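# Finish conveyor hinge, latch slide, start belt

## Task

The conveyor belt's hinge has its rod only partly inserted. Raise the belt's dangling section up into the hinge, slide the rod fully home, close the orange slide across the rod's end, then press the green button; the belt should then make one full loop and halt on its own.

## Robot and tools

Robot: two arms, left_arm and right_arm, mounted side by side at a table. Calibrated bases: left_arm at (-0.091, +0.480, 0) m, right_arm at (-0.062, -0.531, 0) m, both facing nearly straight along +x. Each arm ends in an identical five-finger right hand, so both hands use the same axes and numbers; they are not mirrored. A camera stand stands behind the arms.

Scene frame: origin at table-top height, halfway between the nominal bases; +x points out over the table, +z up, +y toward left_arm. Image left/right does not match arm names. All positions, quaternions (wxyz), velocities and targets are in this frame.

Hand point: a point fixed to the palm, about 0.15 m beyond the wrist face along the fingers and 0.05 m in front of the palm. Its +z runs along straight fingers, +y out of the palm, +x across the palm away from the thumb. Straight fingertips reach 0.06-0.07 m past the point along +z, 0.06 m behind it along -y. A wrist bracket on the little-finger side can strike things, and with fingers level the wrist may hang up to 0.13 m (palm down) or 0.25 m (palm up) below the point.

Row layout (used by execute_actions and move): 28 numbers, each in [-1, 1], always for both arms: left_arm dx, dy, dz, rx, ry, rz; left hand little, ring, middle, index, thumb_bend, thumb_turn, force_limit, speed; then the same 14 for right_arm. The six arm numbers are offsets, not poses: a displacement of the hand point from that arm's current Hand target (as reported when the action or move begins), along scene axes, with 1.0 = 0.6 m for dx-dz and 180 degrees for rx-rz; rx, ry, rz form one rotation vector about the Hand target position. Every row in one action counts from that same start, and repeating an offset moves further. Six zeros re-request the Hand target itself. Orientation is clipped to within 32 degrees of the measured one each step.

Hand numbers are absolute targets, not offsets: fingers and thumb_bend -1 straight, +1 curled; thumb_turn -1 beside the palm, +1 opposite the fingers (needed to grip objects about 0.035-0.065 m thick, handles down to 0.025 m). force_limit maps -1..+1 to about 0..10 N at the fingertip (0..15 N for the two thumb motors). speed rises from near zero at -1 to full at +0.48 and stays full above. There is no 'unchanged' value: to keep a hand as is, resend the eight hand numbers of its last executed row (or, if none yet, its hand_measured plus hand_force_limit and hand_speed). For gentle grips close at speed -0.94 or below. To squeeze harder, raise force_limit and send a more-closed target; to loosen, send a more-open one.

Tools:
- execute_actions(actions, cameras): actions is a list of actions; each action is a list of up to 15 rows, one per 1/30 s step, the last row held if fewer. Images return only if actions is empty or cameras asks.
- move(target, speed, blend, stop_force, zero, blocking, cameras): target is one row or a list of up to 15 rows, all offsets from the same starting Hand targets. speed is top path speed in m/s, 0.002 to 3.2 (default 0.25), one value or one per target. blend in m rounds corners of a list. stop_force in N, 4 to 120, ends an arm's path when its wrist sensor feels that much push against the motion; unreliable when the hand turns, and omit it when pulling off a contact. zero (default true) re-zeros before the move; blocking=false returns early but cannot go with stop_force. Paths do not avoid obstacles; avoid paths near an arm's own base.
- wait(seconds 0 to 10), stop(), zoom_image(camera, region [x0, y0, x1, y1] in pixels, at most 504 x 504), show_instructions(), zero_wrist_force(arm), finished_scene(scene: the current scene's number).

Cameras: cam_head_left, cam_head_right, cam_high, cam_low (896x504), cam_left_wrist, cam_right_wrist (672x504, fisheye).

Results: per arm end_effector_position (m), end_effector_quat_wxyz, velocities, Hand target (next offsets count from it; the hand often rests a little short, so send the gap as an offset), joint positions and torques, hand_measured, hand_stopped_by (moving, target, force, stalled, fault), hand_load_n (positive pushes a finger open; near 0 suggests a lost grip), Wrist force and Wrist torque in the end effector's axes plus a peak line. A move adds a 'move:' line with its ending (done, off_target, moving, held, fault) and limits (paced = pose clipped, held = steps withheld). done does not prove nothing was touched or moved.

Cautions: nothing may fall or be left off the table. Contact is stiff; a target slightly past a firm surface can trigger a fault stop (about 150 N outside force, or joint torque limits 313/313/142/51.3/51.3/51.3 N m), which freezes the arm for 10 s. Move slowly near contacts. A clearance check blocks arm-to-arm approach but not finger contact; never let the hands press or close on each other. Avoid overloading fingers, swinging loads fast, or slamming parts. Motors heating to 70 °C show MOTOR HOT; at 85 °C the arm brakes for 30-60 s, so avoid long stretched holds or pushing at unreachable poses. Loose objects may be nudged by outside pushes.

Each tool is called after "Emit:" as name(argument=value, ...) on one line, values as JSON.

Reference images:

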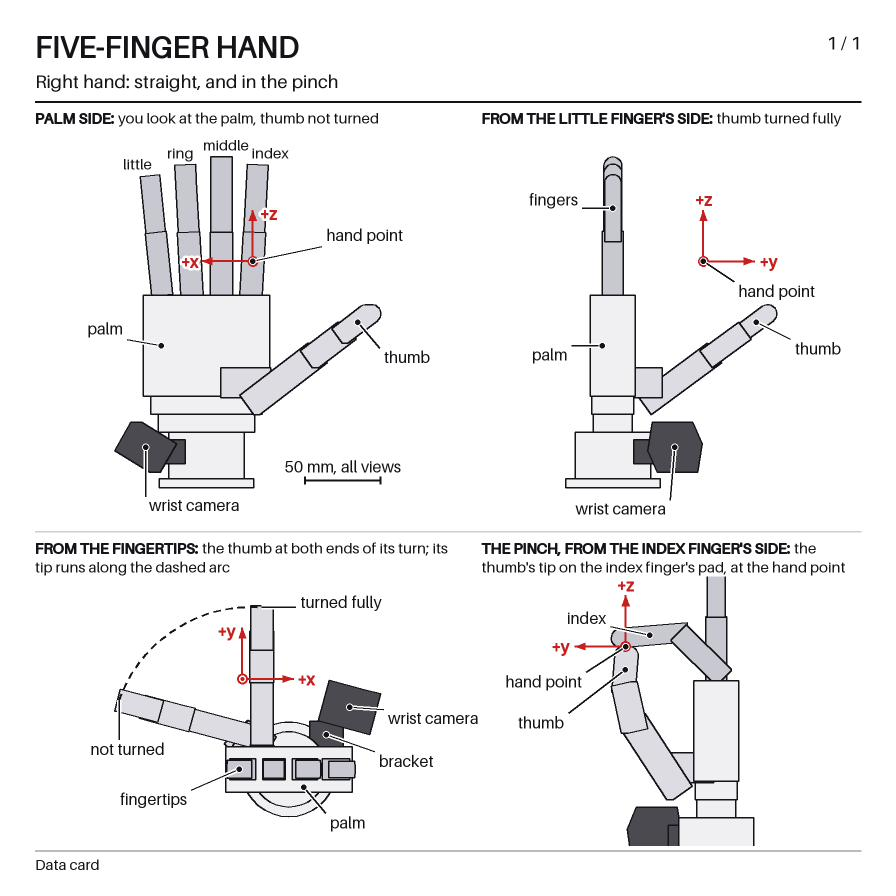

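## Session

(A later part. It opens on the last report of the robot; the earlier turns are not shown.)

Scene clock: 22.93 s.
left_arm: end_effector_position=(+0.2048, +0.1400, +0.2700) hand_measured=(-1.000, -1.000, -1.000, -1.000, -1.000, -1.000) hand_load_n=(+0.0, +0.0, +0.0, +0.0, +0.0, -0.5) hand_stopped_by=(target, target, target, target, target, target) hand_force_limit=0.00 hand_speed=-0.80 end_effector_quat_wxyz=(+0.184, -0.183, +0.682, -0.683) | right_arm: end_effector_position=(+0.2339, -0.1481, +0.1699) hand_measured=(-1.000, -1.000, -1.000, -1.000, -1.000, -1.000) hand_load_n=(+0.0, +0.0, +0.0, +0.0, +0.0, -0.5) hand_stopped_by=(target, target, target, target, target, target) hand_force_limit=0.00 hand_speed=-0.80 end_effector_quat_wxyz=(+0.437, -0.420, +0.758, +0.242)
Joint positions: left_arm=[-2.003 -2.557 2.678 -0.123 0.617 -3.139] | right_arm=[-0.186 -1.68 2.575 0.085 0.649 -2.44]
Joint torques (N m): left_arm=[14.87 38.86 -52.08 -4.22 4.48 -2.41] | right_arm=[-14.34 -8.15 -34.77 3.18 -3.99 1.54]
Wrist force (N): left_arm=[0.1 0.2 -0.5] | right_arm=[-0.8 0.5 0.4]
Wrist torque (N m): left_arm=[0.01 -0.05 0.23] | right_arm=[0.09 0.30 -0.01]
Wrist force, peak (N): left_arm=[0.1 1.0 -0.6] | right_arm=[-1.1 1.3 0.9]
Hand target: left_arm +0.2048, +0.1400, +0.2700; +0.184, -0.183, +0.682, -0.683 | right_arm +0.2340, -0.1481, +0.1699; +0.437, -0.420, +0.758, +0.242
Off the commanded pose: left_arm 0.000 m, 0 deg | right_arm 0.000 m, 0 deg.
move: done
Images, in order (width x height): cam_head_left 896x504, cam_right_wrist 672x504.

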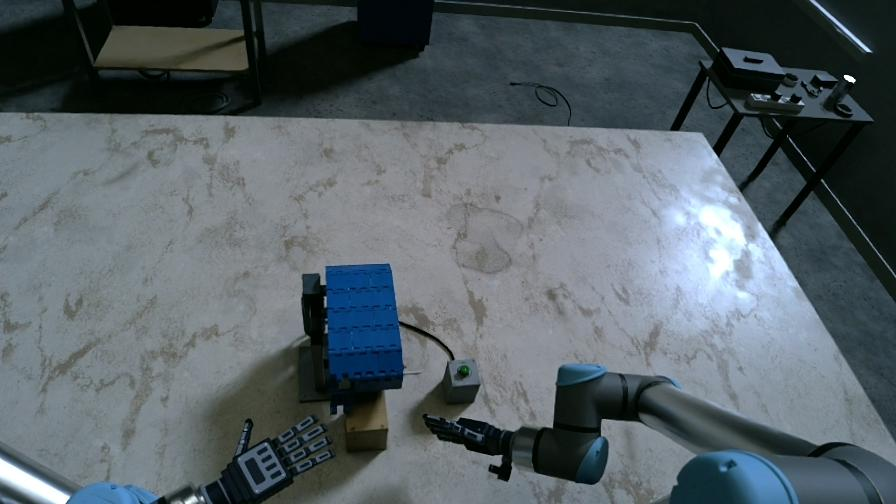

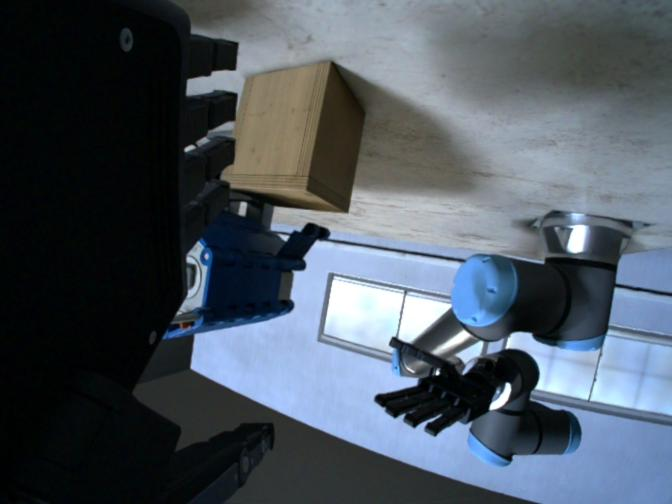

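Emit:
move(target=[[0.158,0.167,0.05,-0.0326,0.2485,-0.0326,1,1,1,-1,-1,-1,0,0, 0,0,0,0,0,0,-1,-1,-1,-1,-1,-1,0,-0.8],[0.175,0.1167,-0.083,-0.0652,0.497,-0.0652,1,1,1,-1,-1,-1,0,0, 0,0,0,0,0,0,-1,-1,-1,-1,-1,-1,0,-0.8]], speed=0.25, blend=[0.03,0], cameras=["all"])

Scene clock: 28.40 s.
left_arm: end_effector_position=(+0.3099, +0.2101, +0.2203) hand_measured=(+1.000, +1.000, +1.000, -1.000, -1.000, -1.000) hand_load_n=(+0.0, +0.0, +0.0, +0.0, +0.0, +0.0) hand_stopped_by=(target, target, target, target, target, target) hand_force_limit=0.00 hand_speed=0.00 end_effector_quat_wxyz=(+0.429, +0.562, -0.561, +0.430) | right_arm: end_effector_position=(+0.2340, -0.1481, +0.1699) hand_measured=(-1.000, -1.000, -1.000, -1.000, -1.000, -1.000) hand_load_n=(+0.0, +0.0, +0.0, +0.0, -0.5, +0.0) hand_stopped_by=(target, target, target, target, target, target) hand_force_limit=0.00 hand_speed=-0.80 end_effector_quat_wxyz=(+0.437, -0.420, +0.758, +0.242)
Joint positions: left_arm=[-0.434 -1.478 2.183 -0.13 2.64 -4.195] | right_arm=[-0.186 -1.68 2.575 0.085 0.649 -2.44]
Joint torques (N m): left_arm=[-15.29 -26.15 -25.71 4.8 -0.92 -1.14] | right_arm=[-13.36 -6.51 -34.96 4.29 -3.34 -0.68]
Wrist force (N): left_arm=[0.4 0.2 0.4] | right_arm=[-1.2 0.4 0.6]
Wrist torque (N m): left_arm=[0.18 -0.08 0.11] | right_arm=[0.08 0.35 -0.03]
Wrist force, peak (N): left_arm=[1.2 1.0 -0.8] | right_arm=[-0.9 1.4 1.1]
Hand target: left_arm +0.3098, +0.2101, +0.2202; +0.429, +0.562, -0.561, +0.430 | right_arm +0.2340, -0.1481, +0.1699; +0.437, -0.420, +0.758, +0.242
Off the commanded pose: left_arm 0.000 m, 0 deg | right_arm 0.000 m, 0 deg.
move: done

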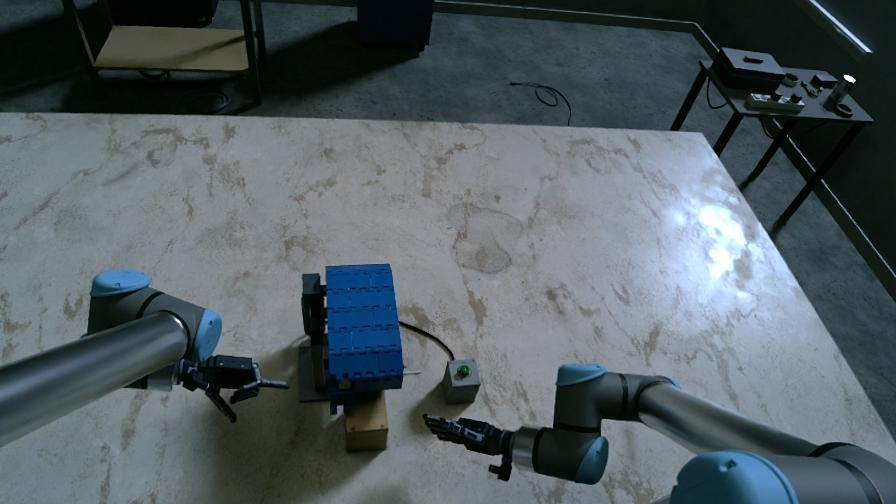

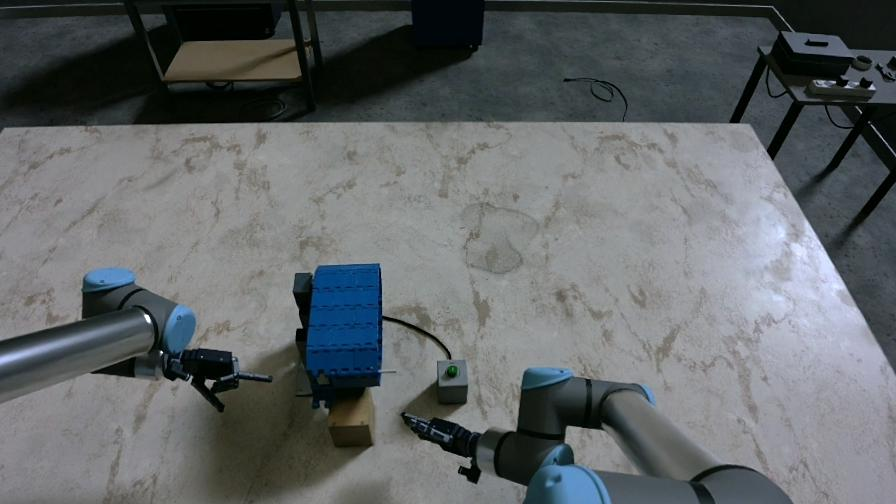

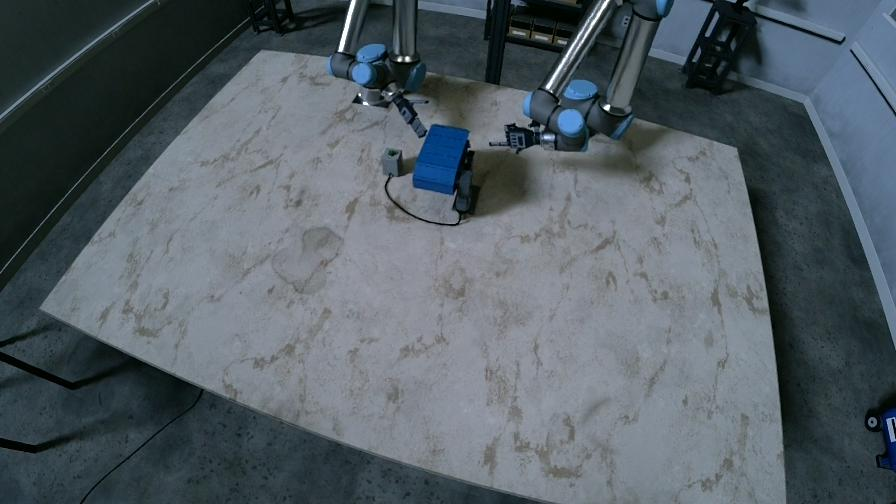

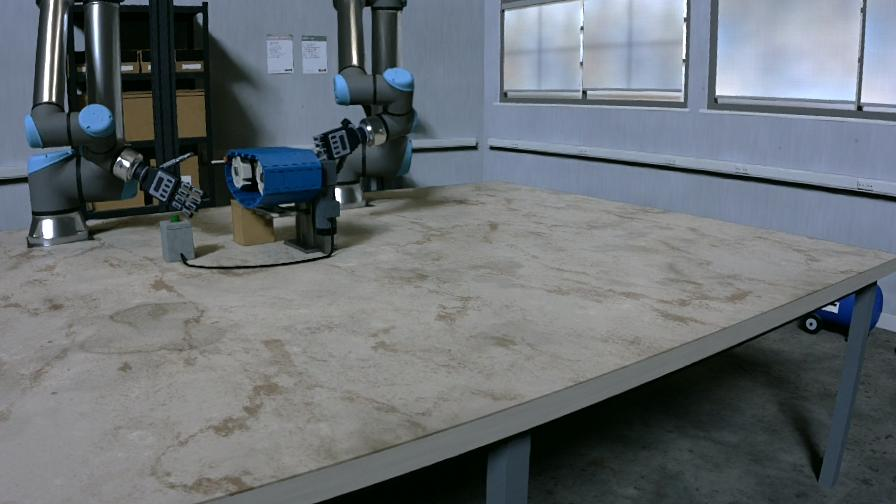

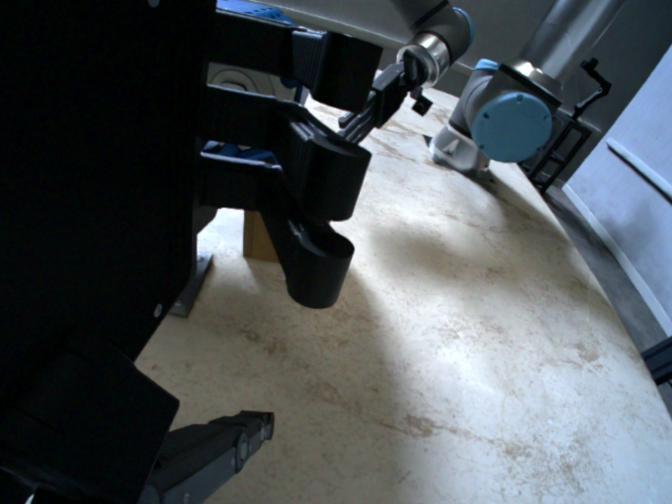

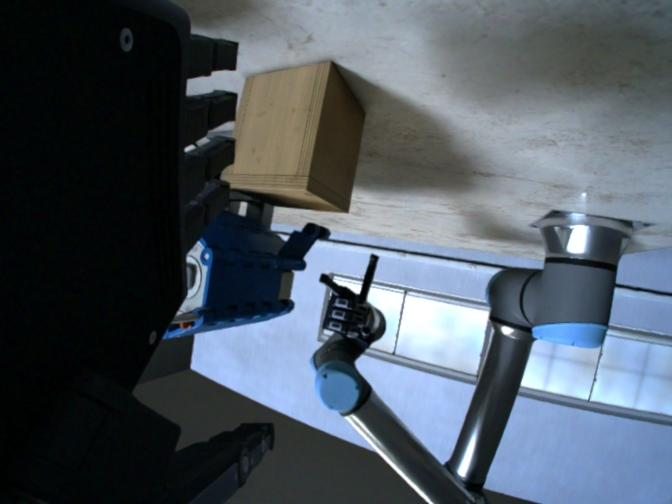

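Emit:
move(target=[0.0083,-0.1033,-0.0908,0,0,0,1,1,1,-1,-1,-1,0,0, 0,0,0,0,0,0,-1,-1,-1,-1,-1,-1,0,-0.8], speed=0.15, cameras=["cam_head_left","cam_left_wrist","cam_right_wrist"])

Emit:
zoom_image(camera="cam_right_wrist", region=[240, 180, 400, 340])

Scene clock: 29.67 s.
left_arm: end_effector_position=(+0.3147, +0.1481, +0.1657) hand_measured=(+1.000, +1.000, +1.000, -1.000, -1.000, -1.000) hand_load_n=(+0.0, +0.0, +0.0, +0.0, +0.0, +0.0) hand_stopped_by=(target, target, target, target, target, target) hand_force_limit=0.00 hand_speed=0.00 end_effector_quat_wxyz=(+0.429, +0.562, -0.561, +0.430) | right_arm: end_effector_position=(+0.2340, -0.1481, +0.1699) hand_measured=(-1.000, -1.000, -1.000, -1.000, -1.000, -1.000) hand_load_n=(+0.0, +0.0, +0.0, +0.0, +0.0, +0.0) hand_stopped_by=(target, target, target, target, target, target) hand_force_limit=0.00 hand_speed=-0.80 end_effector_quat_wxyz=(+0.437, -0.420, +0.758, +0.242)
Joint positions: left_arm=[-0.555 -1.407 2.216 -0.332 2.535 -4.311] | right_arm=[-0.186 -1.68 2.575 0.085 0.649 -2.44]
Joint torques (N m): left_arm=[-5.67 -30.68 -37.35 0.7 3.94 1.87] | right_arm=[-11.9 -4.48 -33.62 4.05 -3.63 -0.7]
Wrist force (N): left_arm=[1.1 0.6 -0.1] | right_arm=[-0.7 0.5 0.7]
Wrist torque (N m): left_arm=[0.24 -0.19 0.15] | right_arm=[0.08 0.27 0.00]
Wrist force, peak (N): left_arm=[0.2 0.6 2.1] | right_arm=[-1.1 1.4 0.9]
Hand target: left_arm +0.3148, +0.1481, +0.1657; +0.429, +0.562, -0.561, +0.430 | right_arm +0.2340, -0.1481, +0.1699; +0.437, -0.420, +0.758, +0.242
Off the commanded pose: left_arm 0.000 m, 0 deg | right_arm 0.000 m, 0 deg.
move: done
Images, in order (width x height): cam_head_left 896x504, cam_left_wrist 672x504, cam_right_wrist 672x504.

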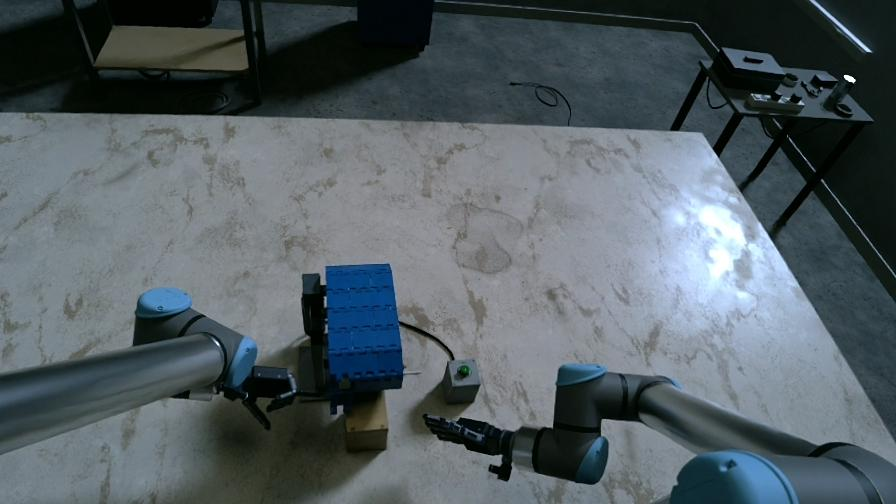

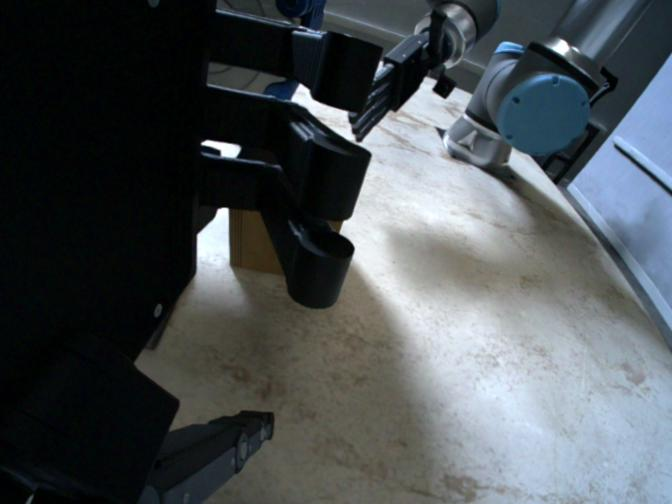

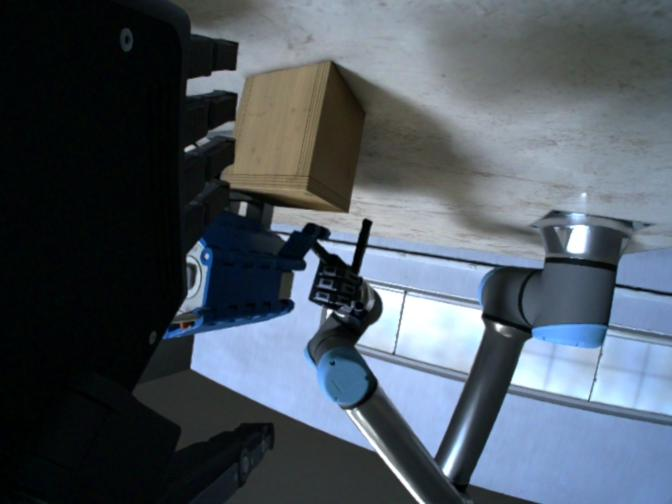

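Scaled by 3.150 from the camera's 672x504 image, which has a finer 960x720 frame.

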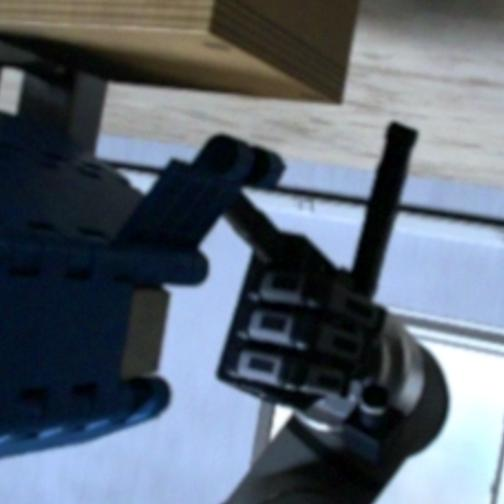

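Emit:
move(target=[0,-0.085,0,0,0,0,1,1,1,-1,-1,-1,0,0, 0,0,0,0,0,0,-1,-1,-1,-1,-1,-1,0,-0.8], speed=0.06, stop_force=8, cameras=["cam_left_wrist","cam_right_wrist"])

Emit:
zoom_image(camera="cam_right_wrist", region=[240, 180, 400, 340])

Scene clock: 31.77 s.
left_arm: end_effector_position=(+0.3148, +0.0971, +0.1657) hand_measured=(+1.000, +1.000, +1.000, -1.000, -1.000, -1.000) hand_load_n=(+0.0, +0.0, +0.0, +0.0, -0.5, +0.0) hand_stopped_by=(target, target, target, target, target, target) hand_force_limit=0.00 hand_speed=0.00 end_effector_quat_wxyz=(+0.429, +0.562, -0.561, +0.430) | right_arm: end_effector_position=(+0.2340, -0.1481, +0.1699) hand_measured=(-1.000, -1.000, -1.000, -1.000, -1.000, -1.000) hand_load_n=(+0.0, +0.0, +0.0, +0.0, +0.0, +0.0) hand_stopped_by=(target, target, target, target, target, target) hand_force_limit=0.00 hand_speed=-0.80 end_effector_quat_wxyz=(+0.437, -0.420, +0.758, +0.242)
Joint positions: left_arm=[-0.65 -1.403 2.203 -0.378 2.45 -4.379] | right_arm=[-0.186 -1.68 2.575 0.085 0.649 -2.44]
Joint torques (N m): left_arm=[15.4 -48.36 -22.89 4.31 5.18 2.97] | right_arm=[-10.63 -6.29 -33.31 4.27 -2.95 -0.75]
Wrist force (N): left_arm=[1.2 0.4 0.6] | right_arm=[-1.0 1.1 0.5]
Wrist torque (N m): left_arm=[0.19 -0.20 0.28] | right_arm=[0.17 0.32 0.00]
Wrist force, peak (N): left_arm=[1.4 0.9 1.2] | right_arm=[-1.4 1.3 1.4]
Hand target: left_arm +0.3148, +0.0971, +0.1657; +0.429, +0.562, -0.561, +0.430 | right_arm +0.2340, -0.1481, +0.1699; +0.437, -0.420, +0.758, +0.242
Off the commanded pose: left_arm 0.000 m, 0 deg | right_arm 0.000 m, 0 deg.
move: done
Images, in order (width x height): cam_left_wrist 672x504, cam_right_wrist 672x504.

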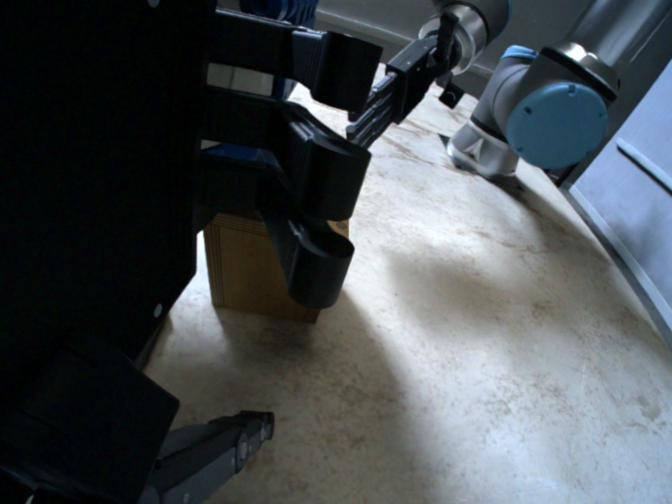

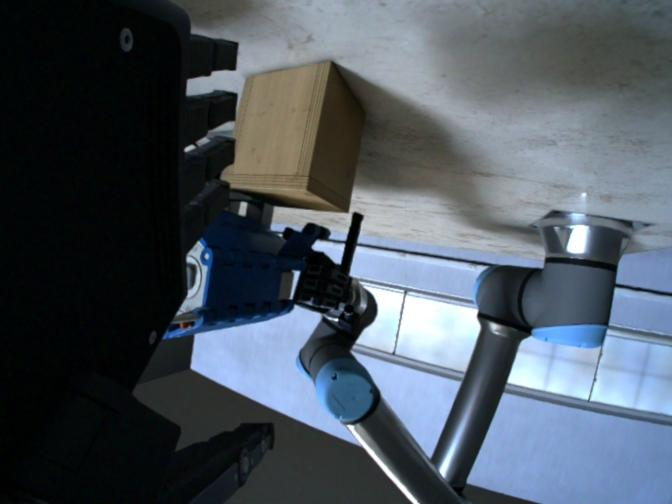

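Scaled by 3.150 from the camera's 672x504 image, which has a finer 960x720 frame.

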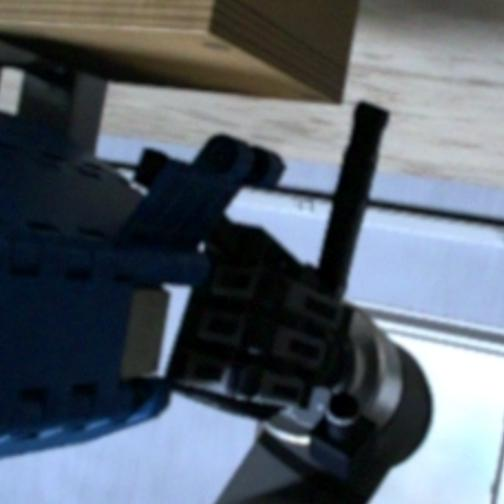

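Emit:
move(target=[0,-0.0333,0,0,0,0,1,1,1,-1,-1,-1,0,0, 0,0,0,0,0,0,-1,-1,-1,-1,-1,-1,0,-0.8], speed=0.05, stop_force=6, cameras=["cam_right_wrist"])

Emit:
zoom_image(camera="cam_right_wrist", region=[240, 180, 400, 340])

Scene clock: 33.10 s.
left_arm: end_effector_position=(+0.3147, +0.0878, +0.1657) hand_measured=(+1.000, +1.000, +1.000, -1.000, -1.000, -1.000) hand_load_n=(+0.0, +0.0, +0.0, -1.0, +0.0, +0.0) hand_stopped_by=(target, target, target, target, target, target) hand_force_limit=0.00 hand_speed=0.00 end_effector_quat_wxyz=(+0.429, +0.562, -0.561, +0.430) | right_arm: end_effector_position=(+0.2340, -0.1481, +0.1699) hand_measured=(-1.000, -1.000, -1.000, -1.000, -1.000, -1.000) hand_load_n=(+0.0, +0.0, +0.0, +0.0, +0.0, +0.0) hand_stopped_by=(target, target, target, target, target, target) hand_force_limit=0.00 hand_speed=-0.80 end_effector_quat_wxyz=(+0.437, -0.420, +0.758, +0.242)
Joint positions: left_arm=[-0.666 -1.4 2.199 -0.384 2.435 -4.389] | right_arm=[-0.186 -1.68 2.575 0.085 0.649 -2.44]
Joint torques (N m): left_arm=[-13.52 -51 -25.51 3.64 -3.24 -2.15] | right_arm=[-9.37 -4.33 -32.45 4.38 -2.7 -0.55]
Wrist force (N): left_arm=[-2.4 2.0 1.2] | right_arm=[-1.2 0.5 0.3]
Wrist torque (N m): left_arm=[0.19 -0.20 -0.05] | right_arm=[0.11 0.36 -0.03]
Wrist force, peak (N): left_arm=[-7.0 4.7 -6.6] | right_arm=[-1.6 1.0 0.7]
Hand target: left_arm +0.3147, +0.0878, +0.1657; +0.429, +0.562, -0.561, +0.430 (not the last commanded pose) | right_arm +0.2340, -0.1481, +0.1699; +0.437, -0.420, +0.758, +0.242
Off the commanded pose: left_arm 0.011 m, 0 deg | right_arm 0.000 m, 0 deg.
move: contact (left_arm)
Images, in order (width x height): cam_right_wrist 672x504.

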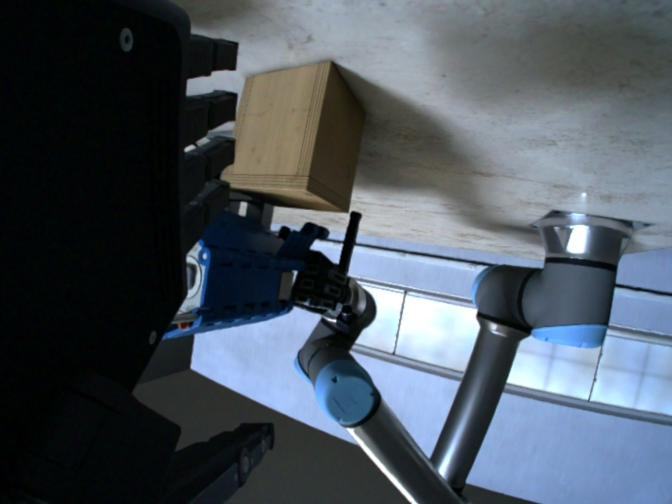

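Scaled by 3.150 from the camera's 672x504 image, which has a finer 960x720 frame.

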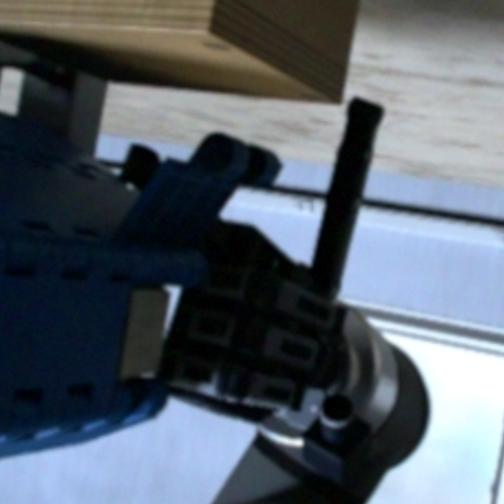

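Emit:
move(target=[[0,0.0067,0,0,0,0,1,1,1,-1,-1,-1,0,0, 0,0,0,0,0,0,-1,-1,-1,-1,-1,-1,0,-0.8],[-0.0295,0.0067,0.0033,0,0,0,1,1,1,-1,-1,-1,0,0, 0,0,0,0,0,0,-1,-1,-1,-1,-1,-1,0,-0.8],[-0.0578,0.0067,0.015,0,0,0,1,1,1,-1,-1,-1,0,0, 0,0,0,0,0,0,-1,-1,-1,-1,-1,-1,0,-0.8]], speed=0.04, stop_force=10, cameras=["cam_right_wrist"])

Emit:
zoom_image(camera="cam_right_wrist", region=[240, 180, 400, 340])

Scene clock: 35.60 s.
left_arm: end_effector_position=(+0.2800, +0.0918, +0.1747) hand_measured=(+1.000, +1.000, +1.000, -1.000, -1.000, -1.000) hand_load_n=(+0.0, +0.0, +0.0, +0.0, +0.5, +0.0) hand_stopped_by=(target, target, target, target, target, target) hand_force_limit=0.00 hand_speed=0.00 end_effector_quat_wxyz=(+0.429, +0.562, -0.561, +0.430) | right_arm: end_effector_position=(+0.2340, -0.1481, +0.1699) hand_measured=(-1.000, -1.000, -1.000, -1.000, -1.000, -1.000) hand_load_n=(+0.0, +0.0, +0.0, +0.0, +0.0, +0.0) hand_stopped_by=(target, target, target, target, target, target) hand_force_limit=0.00 hand_speed=-0.80 end_effector_quat_wxyz=(+0.437, -0.420, +0.758, +0.242)
Joint positions: left_arm=[-0.709 -1.472 2.26 -0.393 2.395 -4.415] | right_arm=[-0.186 -1.68 2.575 0.085 0.649 -2.44]
Joint torques (N m): left_arm=[14.39 -27.01 -38.56 1.57 5.02 2.93] | right_arm=[-9.57 -6.75 -32.91 4.24 -2.38 -0.48]
Wrist force (N): left_arm=[0.6 0.7 0.0] | right_arm=[-1.0 0.6 0.6]
Wrist torque (N m): left_arm=[0.28 -0.15 0.35] | right_arm=[0.10 0.32 -0.02]
Wrist force, peak (N): left_arm=[-2.7 2.1 1.6] | right_arm=[-1.6 0.6 0.9]
Hand target: left_arm +0.2800, +0.0918, +0.1747; +0.429, +0.562, -0.561, +0.430 | right_arm +0.2340, -0.1481, +0.1699; +0.437, -0.420, +0.758, +0.242
Off the commanded pose: left_arm 0.000 m, 0 deg | right_arm 0.000 m, 0 deg.
move: done
Images, in order (width x height): cam_right_wrist 672x504.

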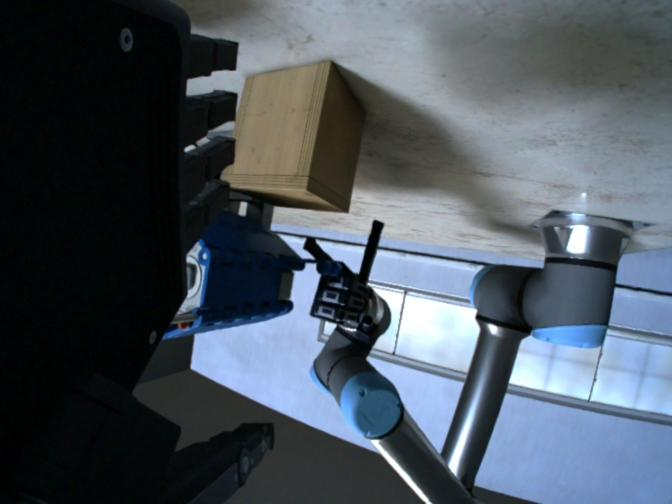

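Scaled by 3.150 from the camera's 672x504 image, which has a finer 960x720 frame.

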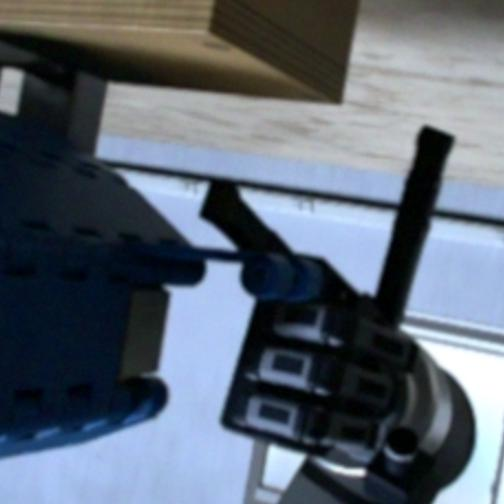

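Emit:
move(target=[[-0.0183,0,0.025,0,0,0,1,1,1,-1,-1,-1,0,0, 0,0,0,0,0,0,-1,-1,-1,-1,-1,-1,0,-0.8],[-0.0217,0,0.055,0,0,0,1,1,1,-1,-1,-1,0,0, 0,0,0,0,0,0,-1,-1,-1,-1,-1,-1,0,-0.8]], speed=0.04, stop_force=10, cameras=["cam_right_wrist"])

Emit:
zoom_image(camera="cam_right_wrist", region=[240, 180, 400, 340])

Scene clock: 37.67 s.
left_arm: end_effector_position=(+0.2670, +0.0918, +0.2077) hand_measured=(+1.000, +1.000, +1.000, -1.000, -1.000, -1.000) hand_load_n=(+0.0, +0.0, +0.0, +0.0, +0.0, +0.0) hand_stopped_by=(target, target, target, target, target, target) hand_force_limit=0.00 hand_speed=0.00 end_effector_quat_wxyz=(+0.429, +0.562, -0.561, +0.430) | right_arm: end_effector_position=(+0.2340, -0.1481, +0.1699) hand_measured=(-1.000, -1.000, -1.000, -1.000, -1.000, -1.000) hand_load_n=(+0.0, +0.0, +0.0, +0.0, +0.0, +0.0) hand_stopped_by=(target, target, target, target, target, target) hand_force_limit=0.00 hand_speed=-0.80 end_effector_quat_wxyz=(+0.437, -0.420, +0.758, +0.242)
Joint positions: left_arm=[-0.73 -1.542 2.257 -0.328 2.376 -4.426] | right_arm=[-0.186 -1.68 2.575 0.085 0.649 -2.44]
Joint torques (N m): left_arm=[12.35 -22.08 -26.58 -4.03 2.91 2.33] | right_arm=[-8.94 -6.31 -33.28 3.99 -2.72 -0.76]
Wrist force (N): left_arm=[0.5 0.5 0.4] | right_arm=[-0.9 1.0 0.7]
Wrist torque (N m): left_arm=[0.20 -0.14 0.40] | right_arm=[0.16 0.31 0.00]
Wrist force, peak (N): left_arm=[1.5 0.9 -0.2] | right_arm=[-1.5 1.2 0.7]
Hand target: left_arm +0.2670, +0.0918, +0.2077; +0.429, +0.562, -0.561, +0.430 | right_arm +0.2340, -0.1481, +0.1699; +0.437, -0.420, +0.758, +0.242
Off the commanded pose: left_arm 0.000 m, 0 deg | right_arm 0.000 m, 0 deg.
move: done
Images, in order (width x height): cam_right_wrist 672x504.

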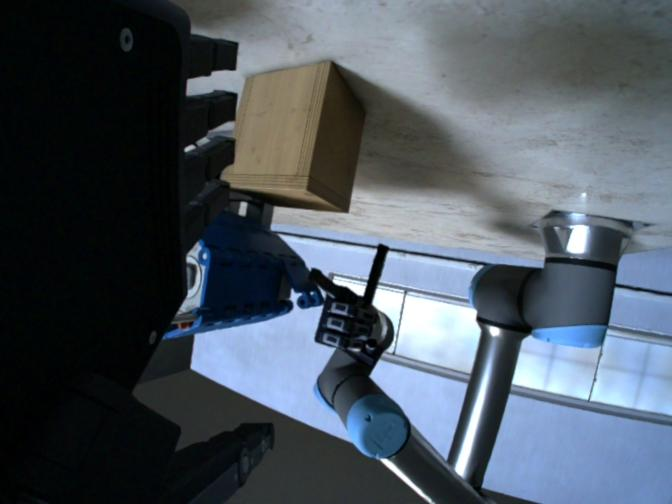

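Scaled by 3.150 from the camera's 672x504 image, which has a finer 960x720 frame.

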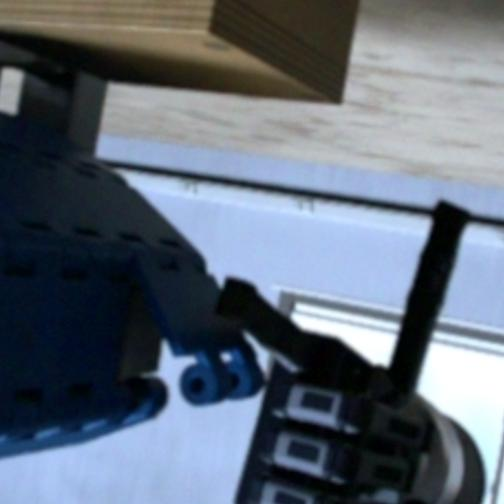

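Emit:
move(target=[[0.0117,0,0.0283,0,0,0,1,1,1,-1,-1,-1,0,0, 0,0,0,0,0,0,-1,-1,-1,-1,-1,-1,0,-0.8],[0.0283,0,0.0383,0,0,0,1,1,1,-1,-1,-1,0,0, 0,0,0,0,0,0,-1,-1,-1,-1,-1,-1,0,-0.8]], speed=0.03, stop_force=8, cameras=["cam_right_wrist","cam_left_wrist"])

Emit:
zoom_image(camera="cam_right_wrist", region=[240, 220, 360, 340])

Scene clock: 39.93 s.
left_arm: end_effector_position=(+0.2840, +0.0918, +0.2307) hand_measured=(+1.000, +1.000, +1.000, -1.000, -1.000, -1.000) hand_load_n=(+0.0, +0.0, +0.0, +0.0, +0.0, +0.0) hand_stopped_by=(target, target, target, target, target, target) hand_force_limit=0.00 hand_speed=0.00 end_effector_quat_wxyz=(+0.429, +0.562, -0.561, +0.430) | right_arm: end_effector_position=(+0.2340, -0.1481, +0.1699) hand_measured=(-1.000, -1.000, -1.000, -1.000, -1.000, -1.000) hand_load_n=(+0.0, +0.0, +0.0, +0.0, +0.0, +0.0) hand_stopped_by=(target, target, target, target, target, target) hand_force_limit=0.00 hand_speed=-0.80 end_effector_quat_wxyz=(+0.437, -0.420, +0.758, +0.242)
Joint positions: left_arm=[-0.703 -1.542 2.206 -0.266 2.401 -4.411] | right_arm=[-0.186 -1.68 2.575 0.085 0.649 -2.44]
Joint torques (N m): left_arm=[-15.19 -40.11 -27.9 -3.82 -3.25 -2.75] | right_arm=[-6.38 -4.8 -32.47 4.18 -2.05 -0.7]
Wrist force (N): left_arm=[0.3 0.6 0.6] | right_arm=[-1.5 0.7 0.8]
Wrist torque (N m): left_arm=[0.22 -0.08 0.14] | right_arm=[0.11 0.39 -0.04]
Wrist force, peak (N): left_arm=[1.3 0.7 0.6] | right_arm=[-1.5 0.5 1.2]
Hand target: left_arm +0.2840, +0.0918, +0.2307; +0.429, +0.562, -0.561, +0.430 | right_arm +0.2340, -0.1481, +0.1699; +0.437, -0.420, +0.758, +0.242
Off the commanded pose: left_arm 0.000 m, 0 deg | right_arm 0.000 m, 0 deg.
move: done
Images, in order (width x height): cam_left_wrist 672x504, cam_right_wrist 672x504.

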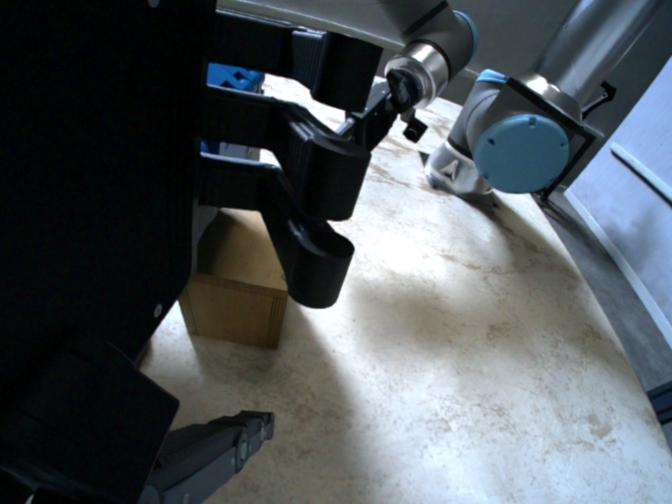

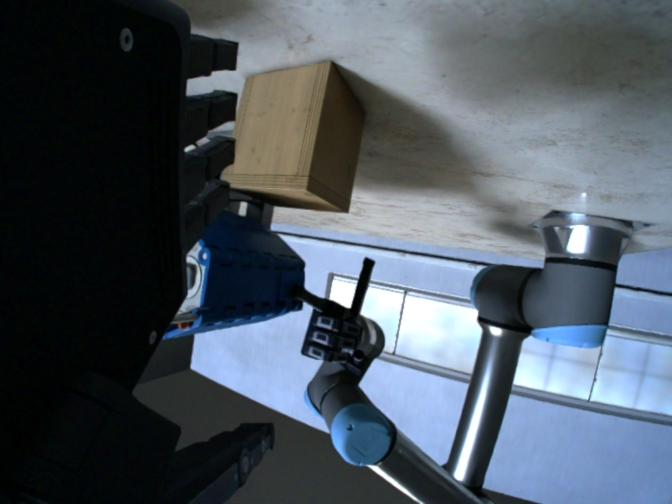

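Scaled by 4.200 from the camera's 672x504 image, which has a finer 960x720 frame.

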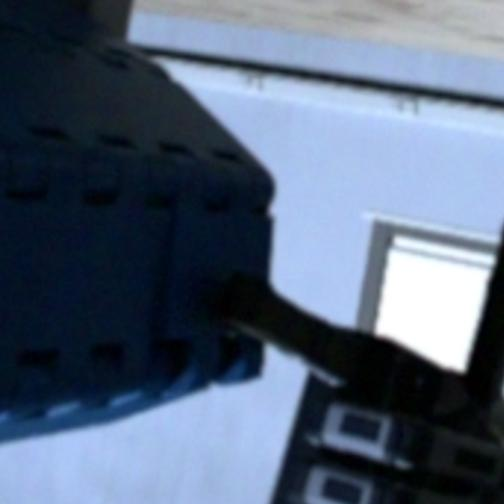

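Emit:
move(target=[0.02,0,0,0,0,0,1,1,1,-1,-1,-1,0,0, 0,0,0,0,0,0,-1,-1,-1,-1,-1,-1,0,-0.8], speed=0.01, stop_force=6, cameras=["cam_right_wrist"])

Emit:
zoom_image(camera="cam_right_wrist", region=[240, 220, 360, 340])

Scene clock: 41.60 s.
left_arm: end_effector_position=(+0.2895, +0.0918, +0.2307) hand_measured=(+1.000, +1.000, +1.000, -1.000, -1.000, -1.000) hand_load_n=(+0.0, +0.0, +0.0, -3.0, +0.0, +0.0) hand_stopped_by=(target, target, target, target, target, target) hand_force_limit=0.00 hand_speed=0.00 end_effector_quat_wxyz=(+0.429, +0.562, -0.561, +0.430) | right_arm: end_effector_position=(+0.2340, -0.1481, +0.1699) hand_measured=(-1.000, -1.000, -1.000, -1.000, -1.000, -1.000) hand_load_n=(+0.0, +0.0, +0.0, -0.5, +0.0, +0.0) hand_stopped_by=(target, target, target, target, target, target) hand_force_limit=0.00 hand_speed=-0.80 end_effector_quat_wxyz=(+0.437, -0.420, +0.758, +0.242)
Joint positions: left_arm=[-0.695 -1.532 2.196 -0.262 2.409 -4.406] | right_arm=[-0.186 -1.68 2.575 0.085 0.649 -2.44]
Joint torques (N m): left_arm=[-12.79 -41.77 -28.41 -4.26 -4.84 -2.65] | right_arm=[-5.72 -5.7 -31.28 4.39 -1.91 -0.4]
Wrist force (N): left_arm=[2.3 4.9 0.2] | right_arm=[-0.6 0.7 0.6]
Wrist torque (N m): left_arm=[0.10 -0.05 0.28] | right_arm=[0.11 0.26 0.01]
Wrist force, peak (N): left_arm=[2.4 10.1 -2.8] | right_arm=[-1.3 1.4 0.7]
Hand target: left_arm +0.2895, +0.0918, +0.2307; +0.429, +0.562, -0.561, +0.430 (not the last commanded pose) | right_arm +0.2340, -0.1481, +0.1699; +0.437, -0.420, +0.758, +0.242
Off the commanded pose: left_arm 0.006 m, 0 deg | right_arm 0.000 m, 0 deg.
move: contact (left_arm)
Images, in order (width x height): cam_right_wrist 672x504.

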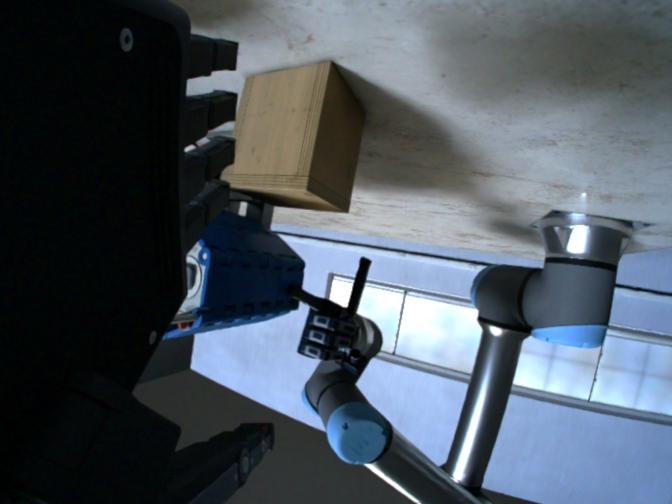

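Scaled by 4.200 from the camera's 672x504 image, which has a finer 960x720 frame.

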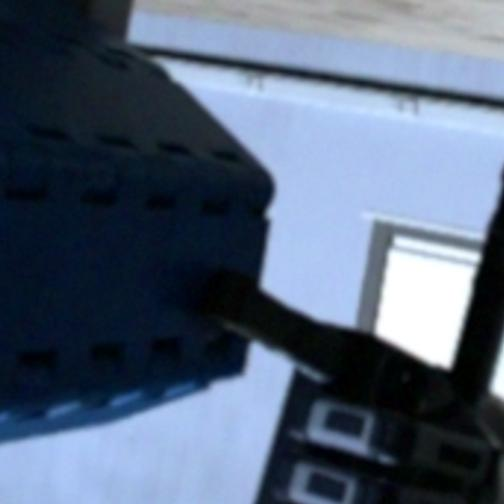

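Emit:
move(target=[[0,0,0,0,0,0,1,1,1,-1,-1,-1,0,0, 0.02,-0.122,0.12,0.0271,-0.0078,0.0887,1,1,1,-1,-1,-1,0,0],[0,0,0,0,0,0,1,1,1,-1,-1,-1,0,0, 0.125,-0.122,0.1475,0.0542,-0.0155,0.1773,1,1,1,-1,-1,-1,0,0]], speed=0.2, blend=[0.02,0], cameras=["all"])

Emit:
zoom_image(camera="cam_head_left", region=[320, 320, 520, 440])

Emit:
zoom_image(camera="cam_head_right", region=[300, 320, 500, 440])

Emit:
zoom_image(camera="cam_low", region=[90, 110, 270, 220])

Scene clock: 44.10 s.
left_arm: end_effector_position=(+0.2895, +0.0918, +0.2307) hand_measured=(+1.000, +1.000, +1.000, -1.000, -1.000, -1.000) hand_load_n=(+0.0, +0.0, +0.0, -3.0, +0.0, +0.0) hand_stopped_by=(target, target, target, target, target, target) hand_force_limit=0.00 hand_speed=0.00 end_effector_quat_wxyz=(+0.429, +0.562, -0.561, +0.430) | right_arm: end_effector_position=(+0.3089, -0.2213, +0.2584) hand_measured=(+1.000, +1.000, +1.000, -1.000, -1.000, -1.000) hand_load_n=(+0.0, +0.0, +0.0, +0.0, +0.0, -0.5) hand_stopped_by=(target, target, target, target, target, target) hand_force_limit=0.00 hand_speed=0.00 end_effector_quat_wxyz=(-0.405, +0.579, -0.580, -0.405)
Joint positions: left_arm=[-0.695 -1.532 2.196 -0.262 2.409 -4.406] | right_arm=[-0.33 -1.197 2.283 1.168 0.459 -3.877]
Joint torques (N m): left_arm=[-10.44 -39.14 -29.07 -4.32 -3.91 -2.89] | right_arm=[-1.46 -33.27 -22.49 5.15 -3.47 -1.47]
Wrist force (N): left_arm=[2.6 4.9 0.3] | right_arm=[-1.4 1.0 0.6]
Wrist torque (N m): left_arm=[0.09 -0.12 0.31] | right_arm=[0.15 0.41 -0.13]
Wrist force, peak (N): left_arm=[2.7 5.7 -0.3] | right_arm=[-0.7 2.2 1.7]
Hand target: left_arm +0.2895, +0.0918, +0.2307; +0.429, +0.562, -0.561, +0.430 | right_arm +0.3090, -0.2213, +0.2584; -0.405, +0.579, -0.580, -0.405
Off the commanded pose: left_arm 0.000 m, 0 deg | right_arm 0.000 m, 0 deg.
move: done

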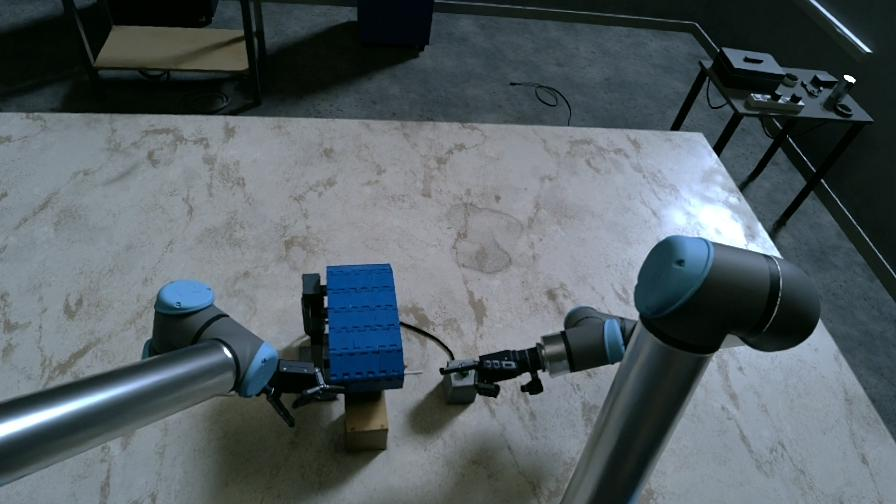

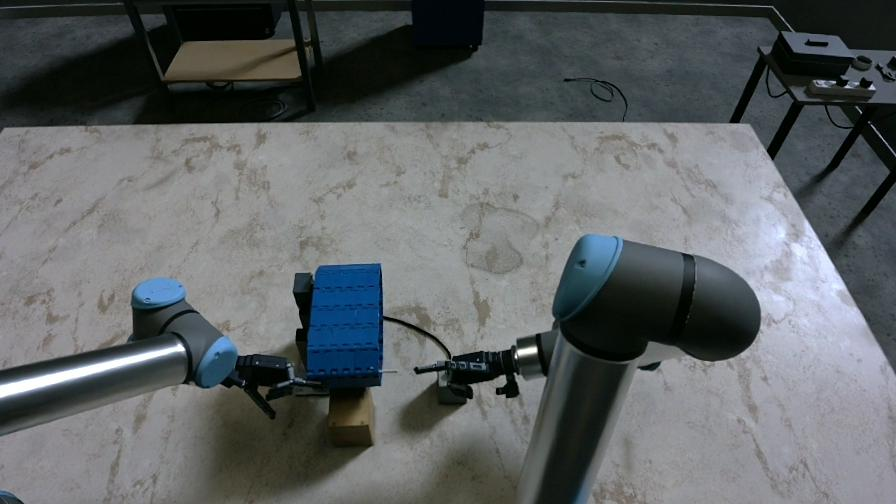

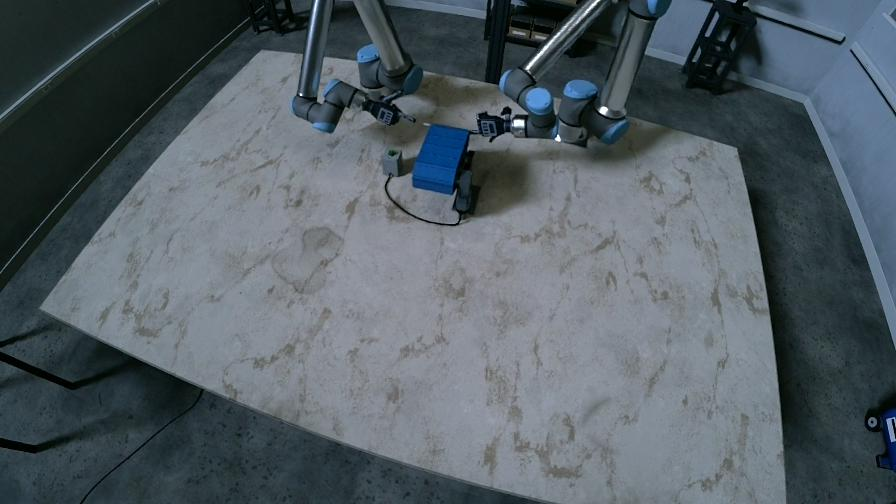

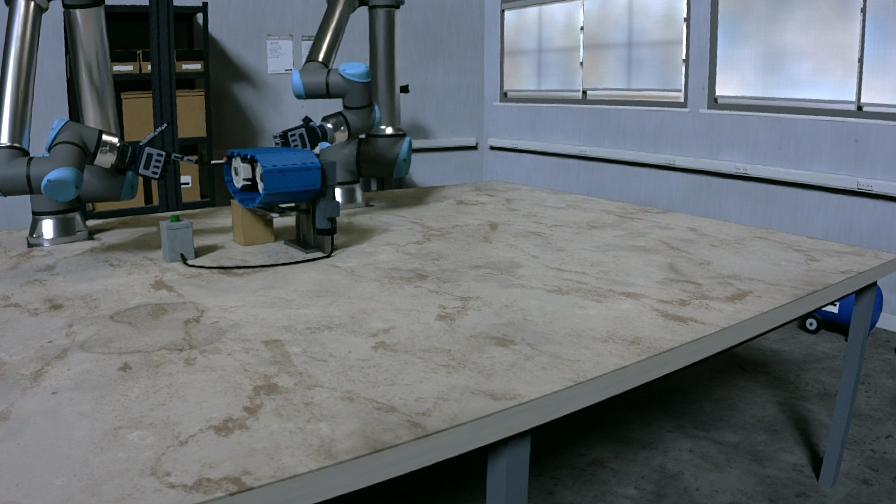

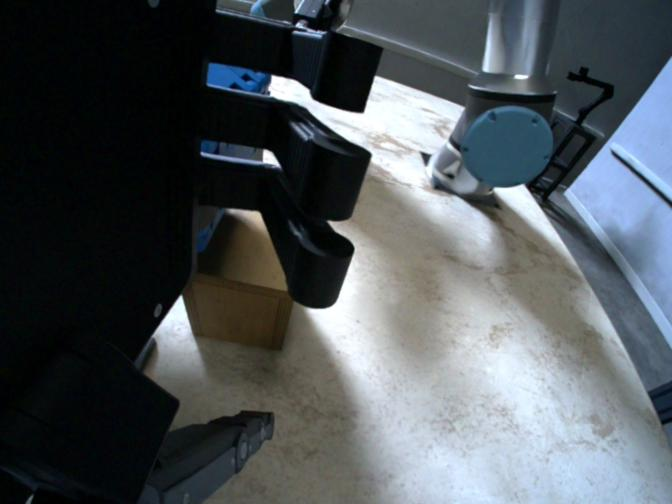

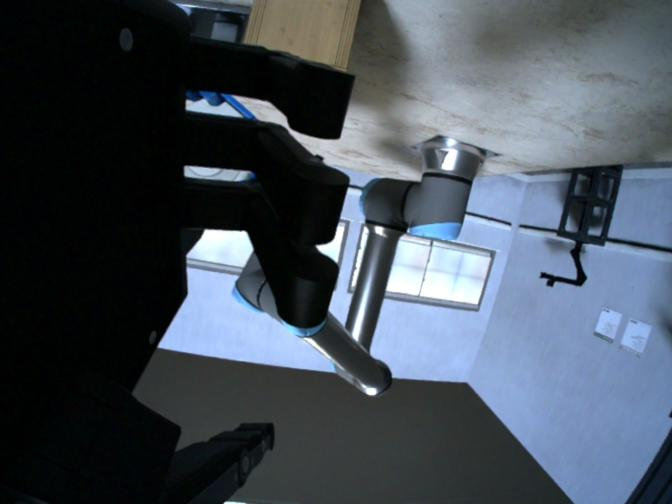

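Scaled by 2.520.

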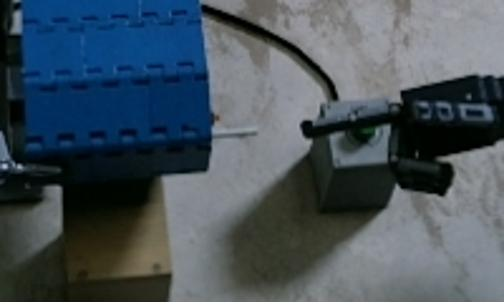

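Scaled by 2.520.

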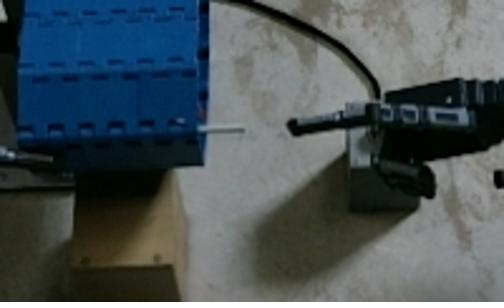

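Scaled by 2.800.

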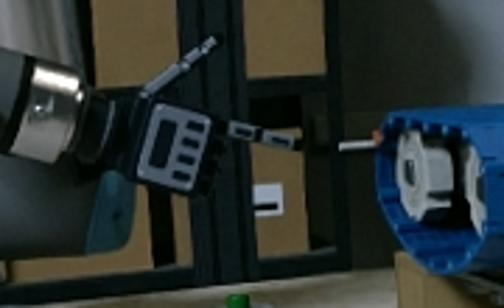

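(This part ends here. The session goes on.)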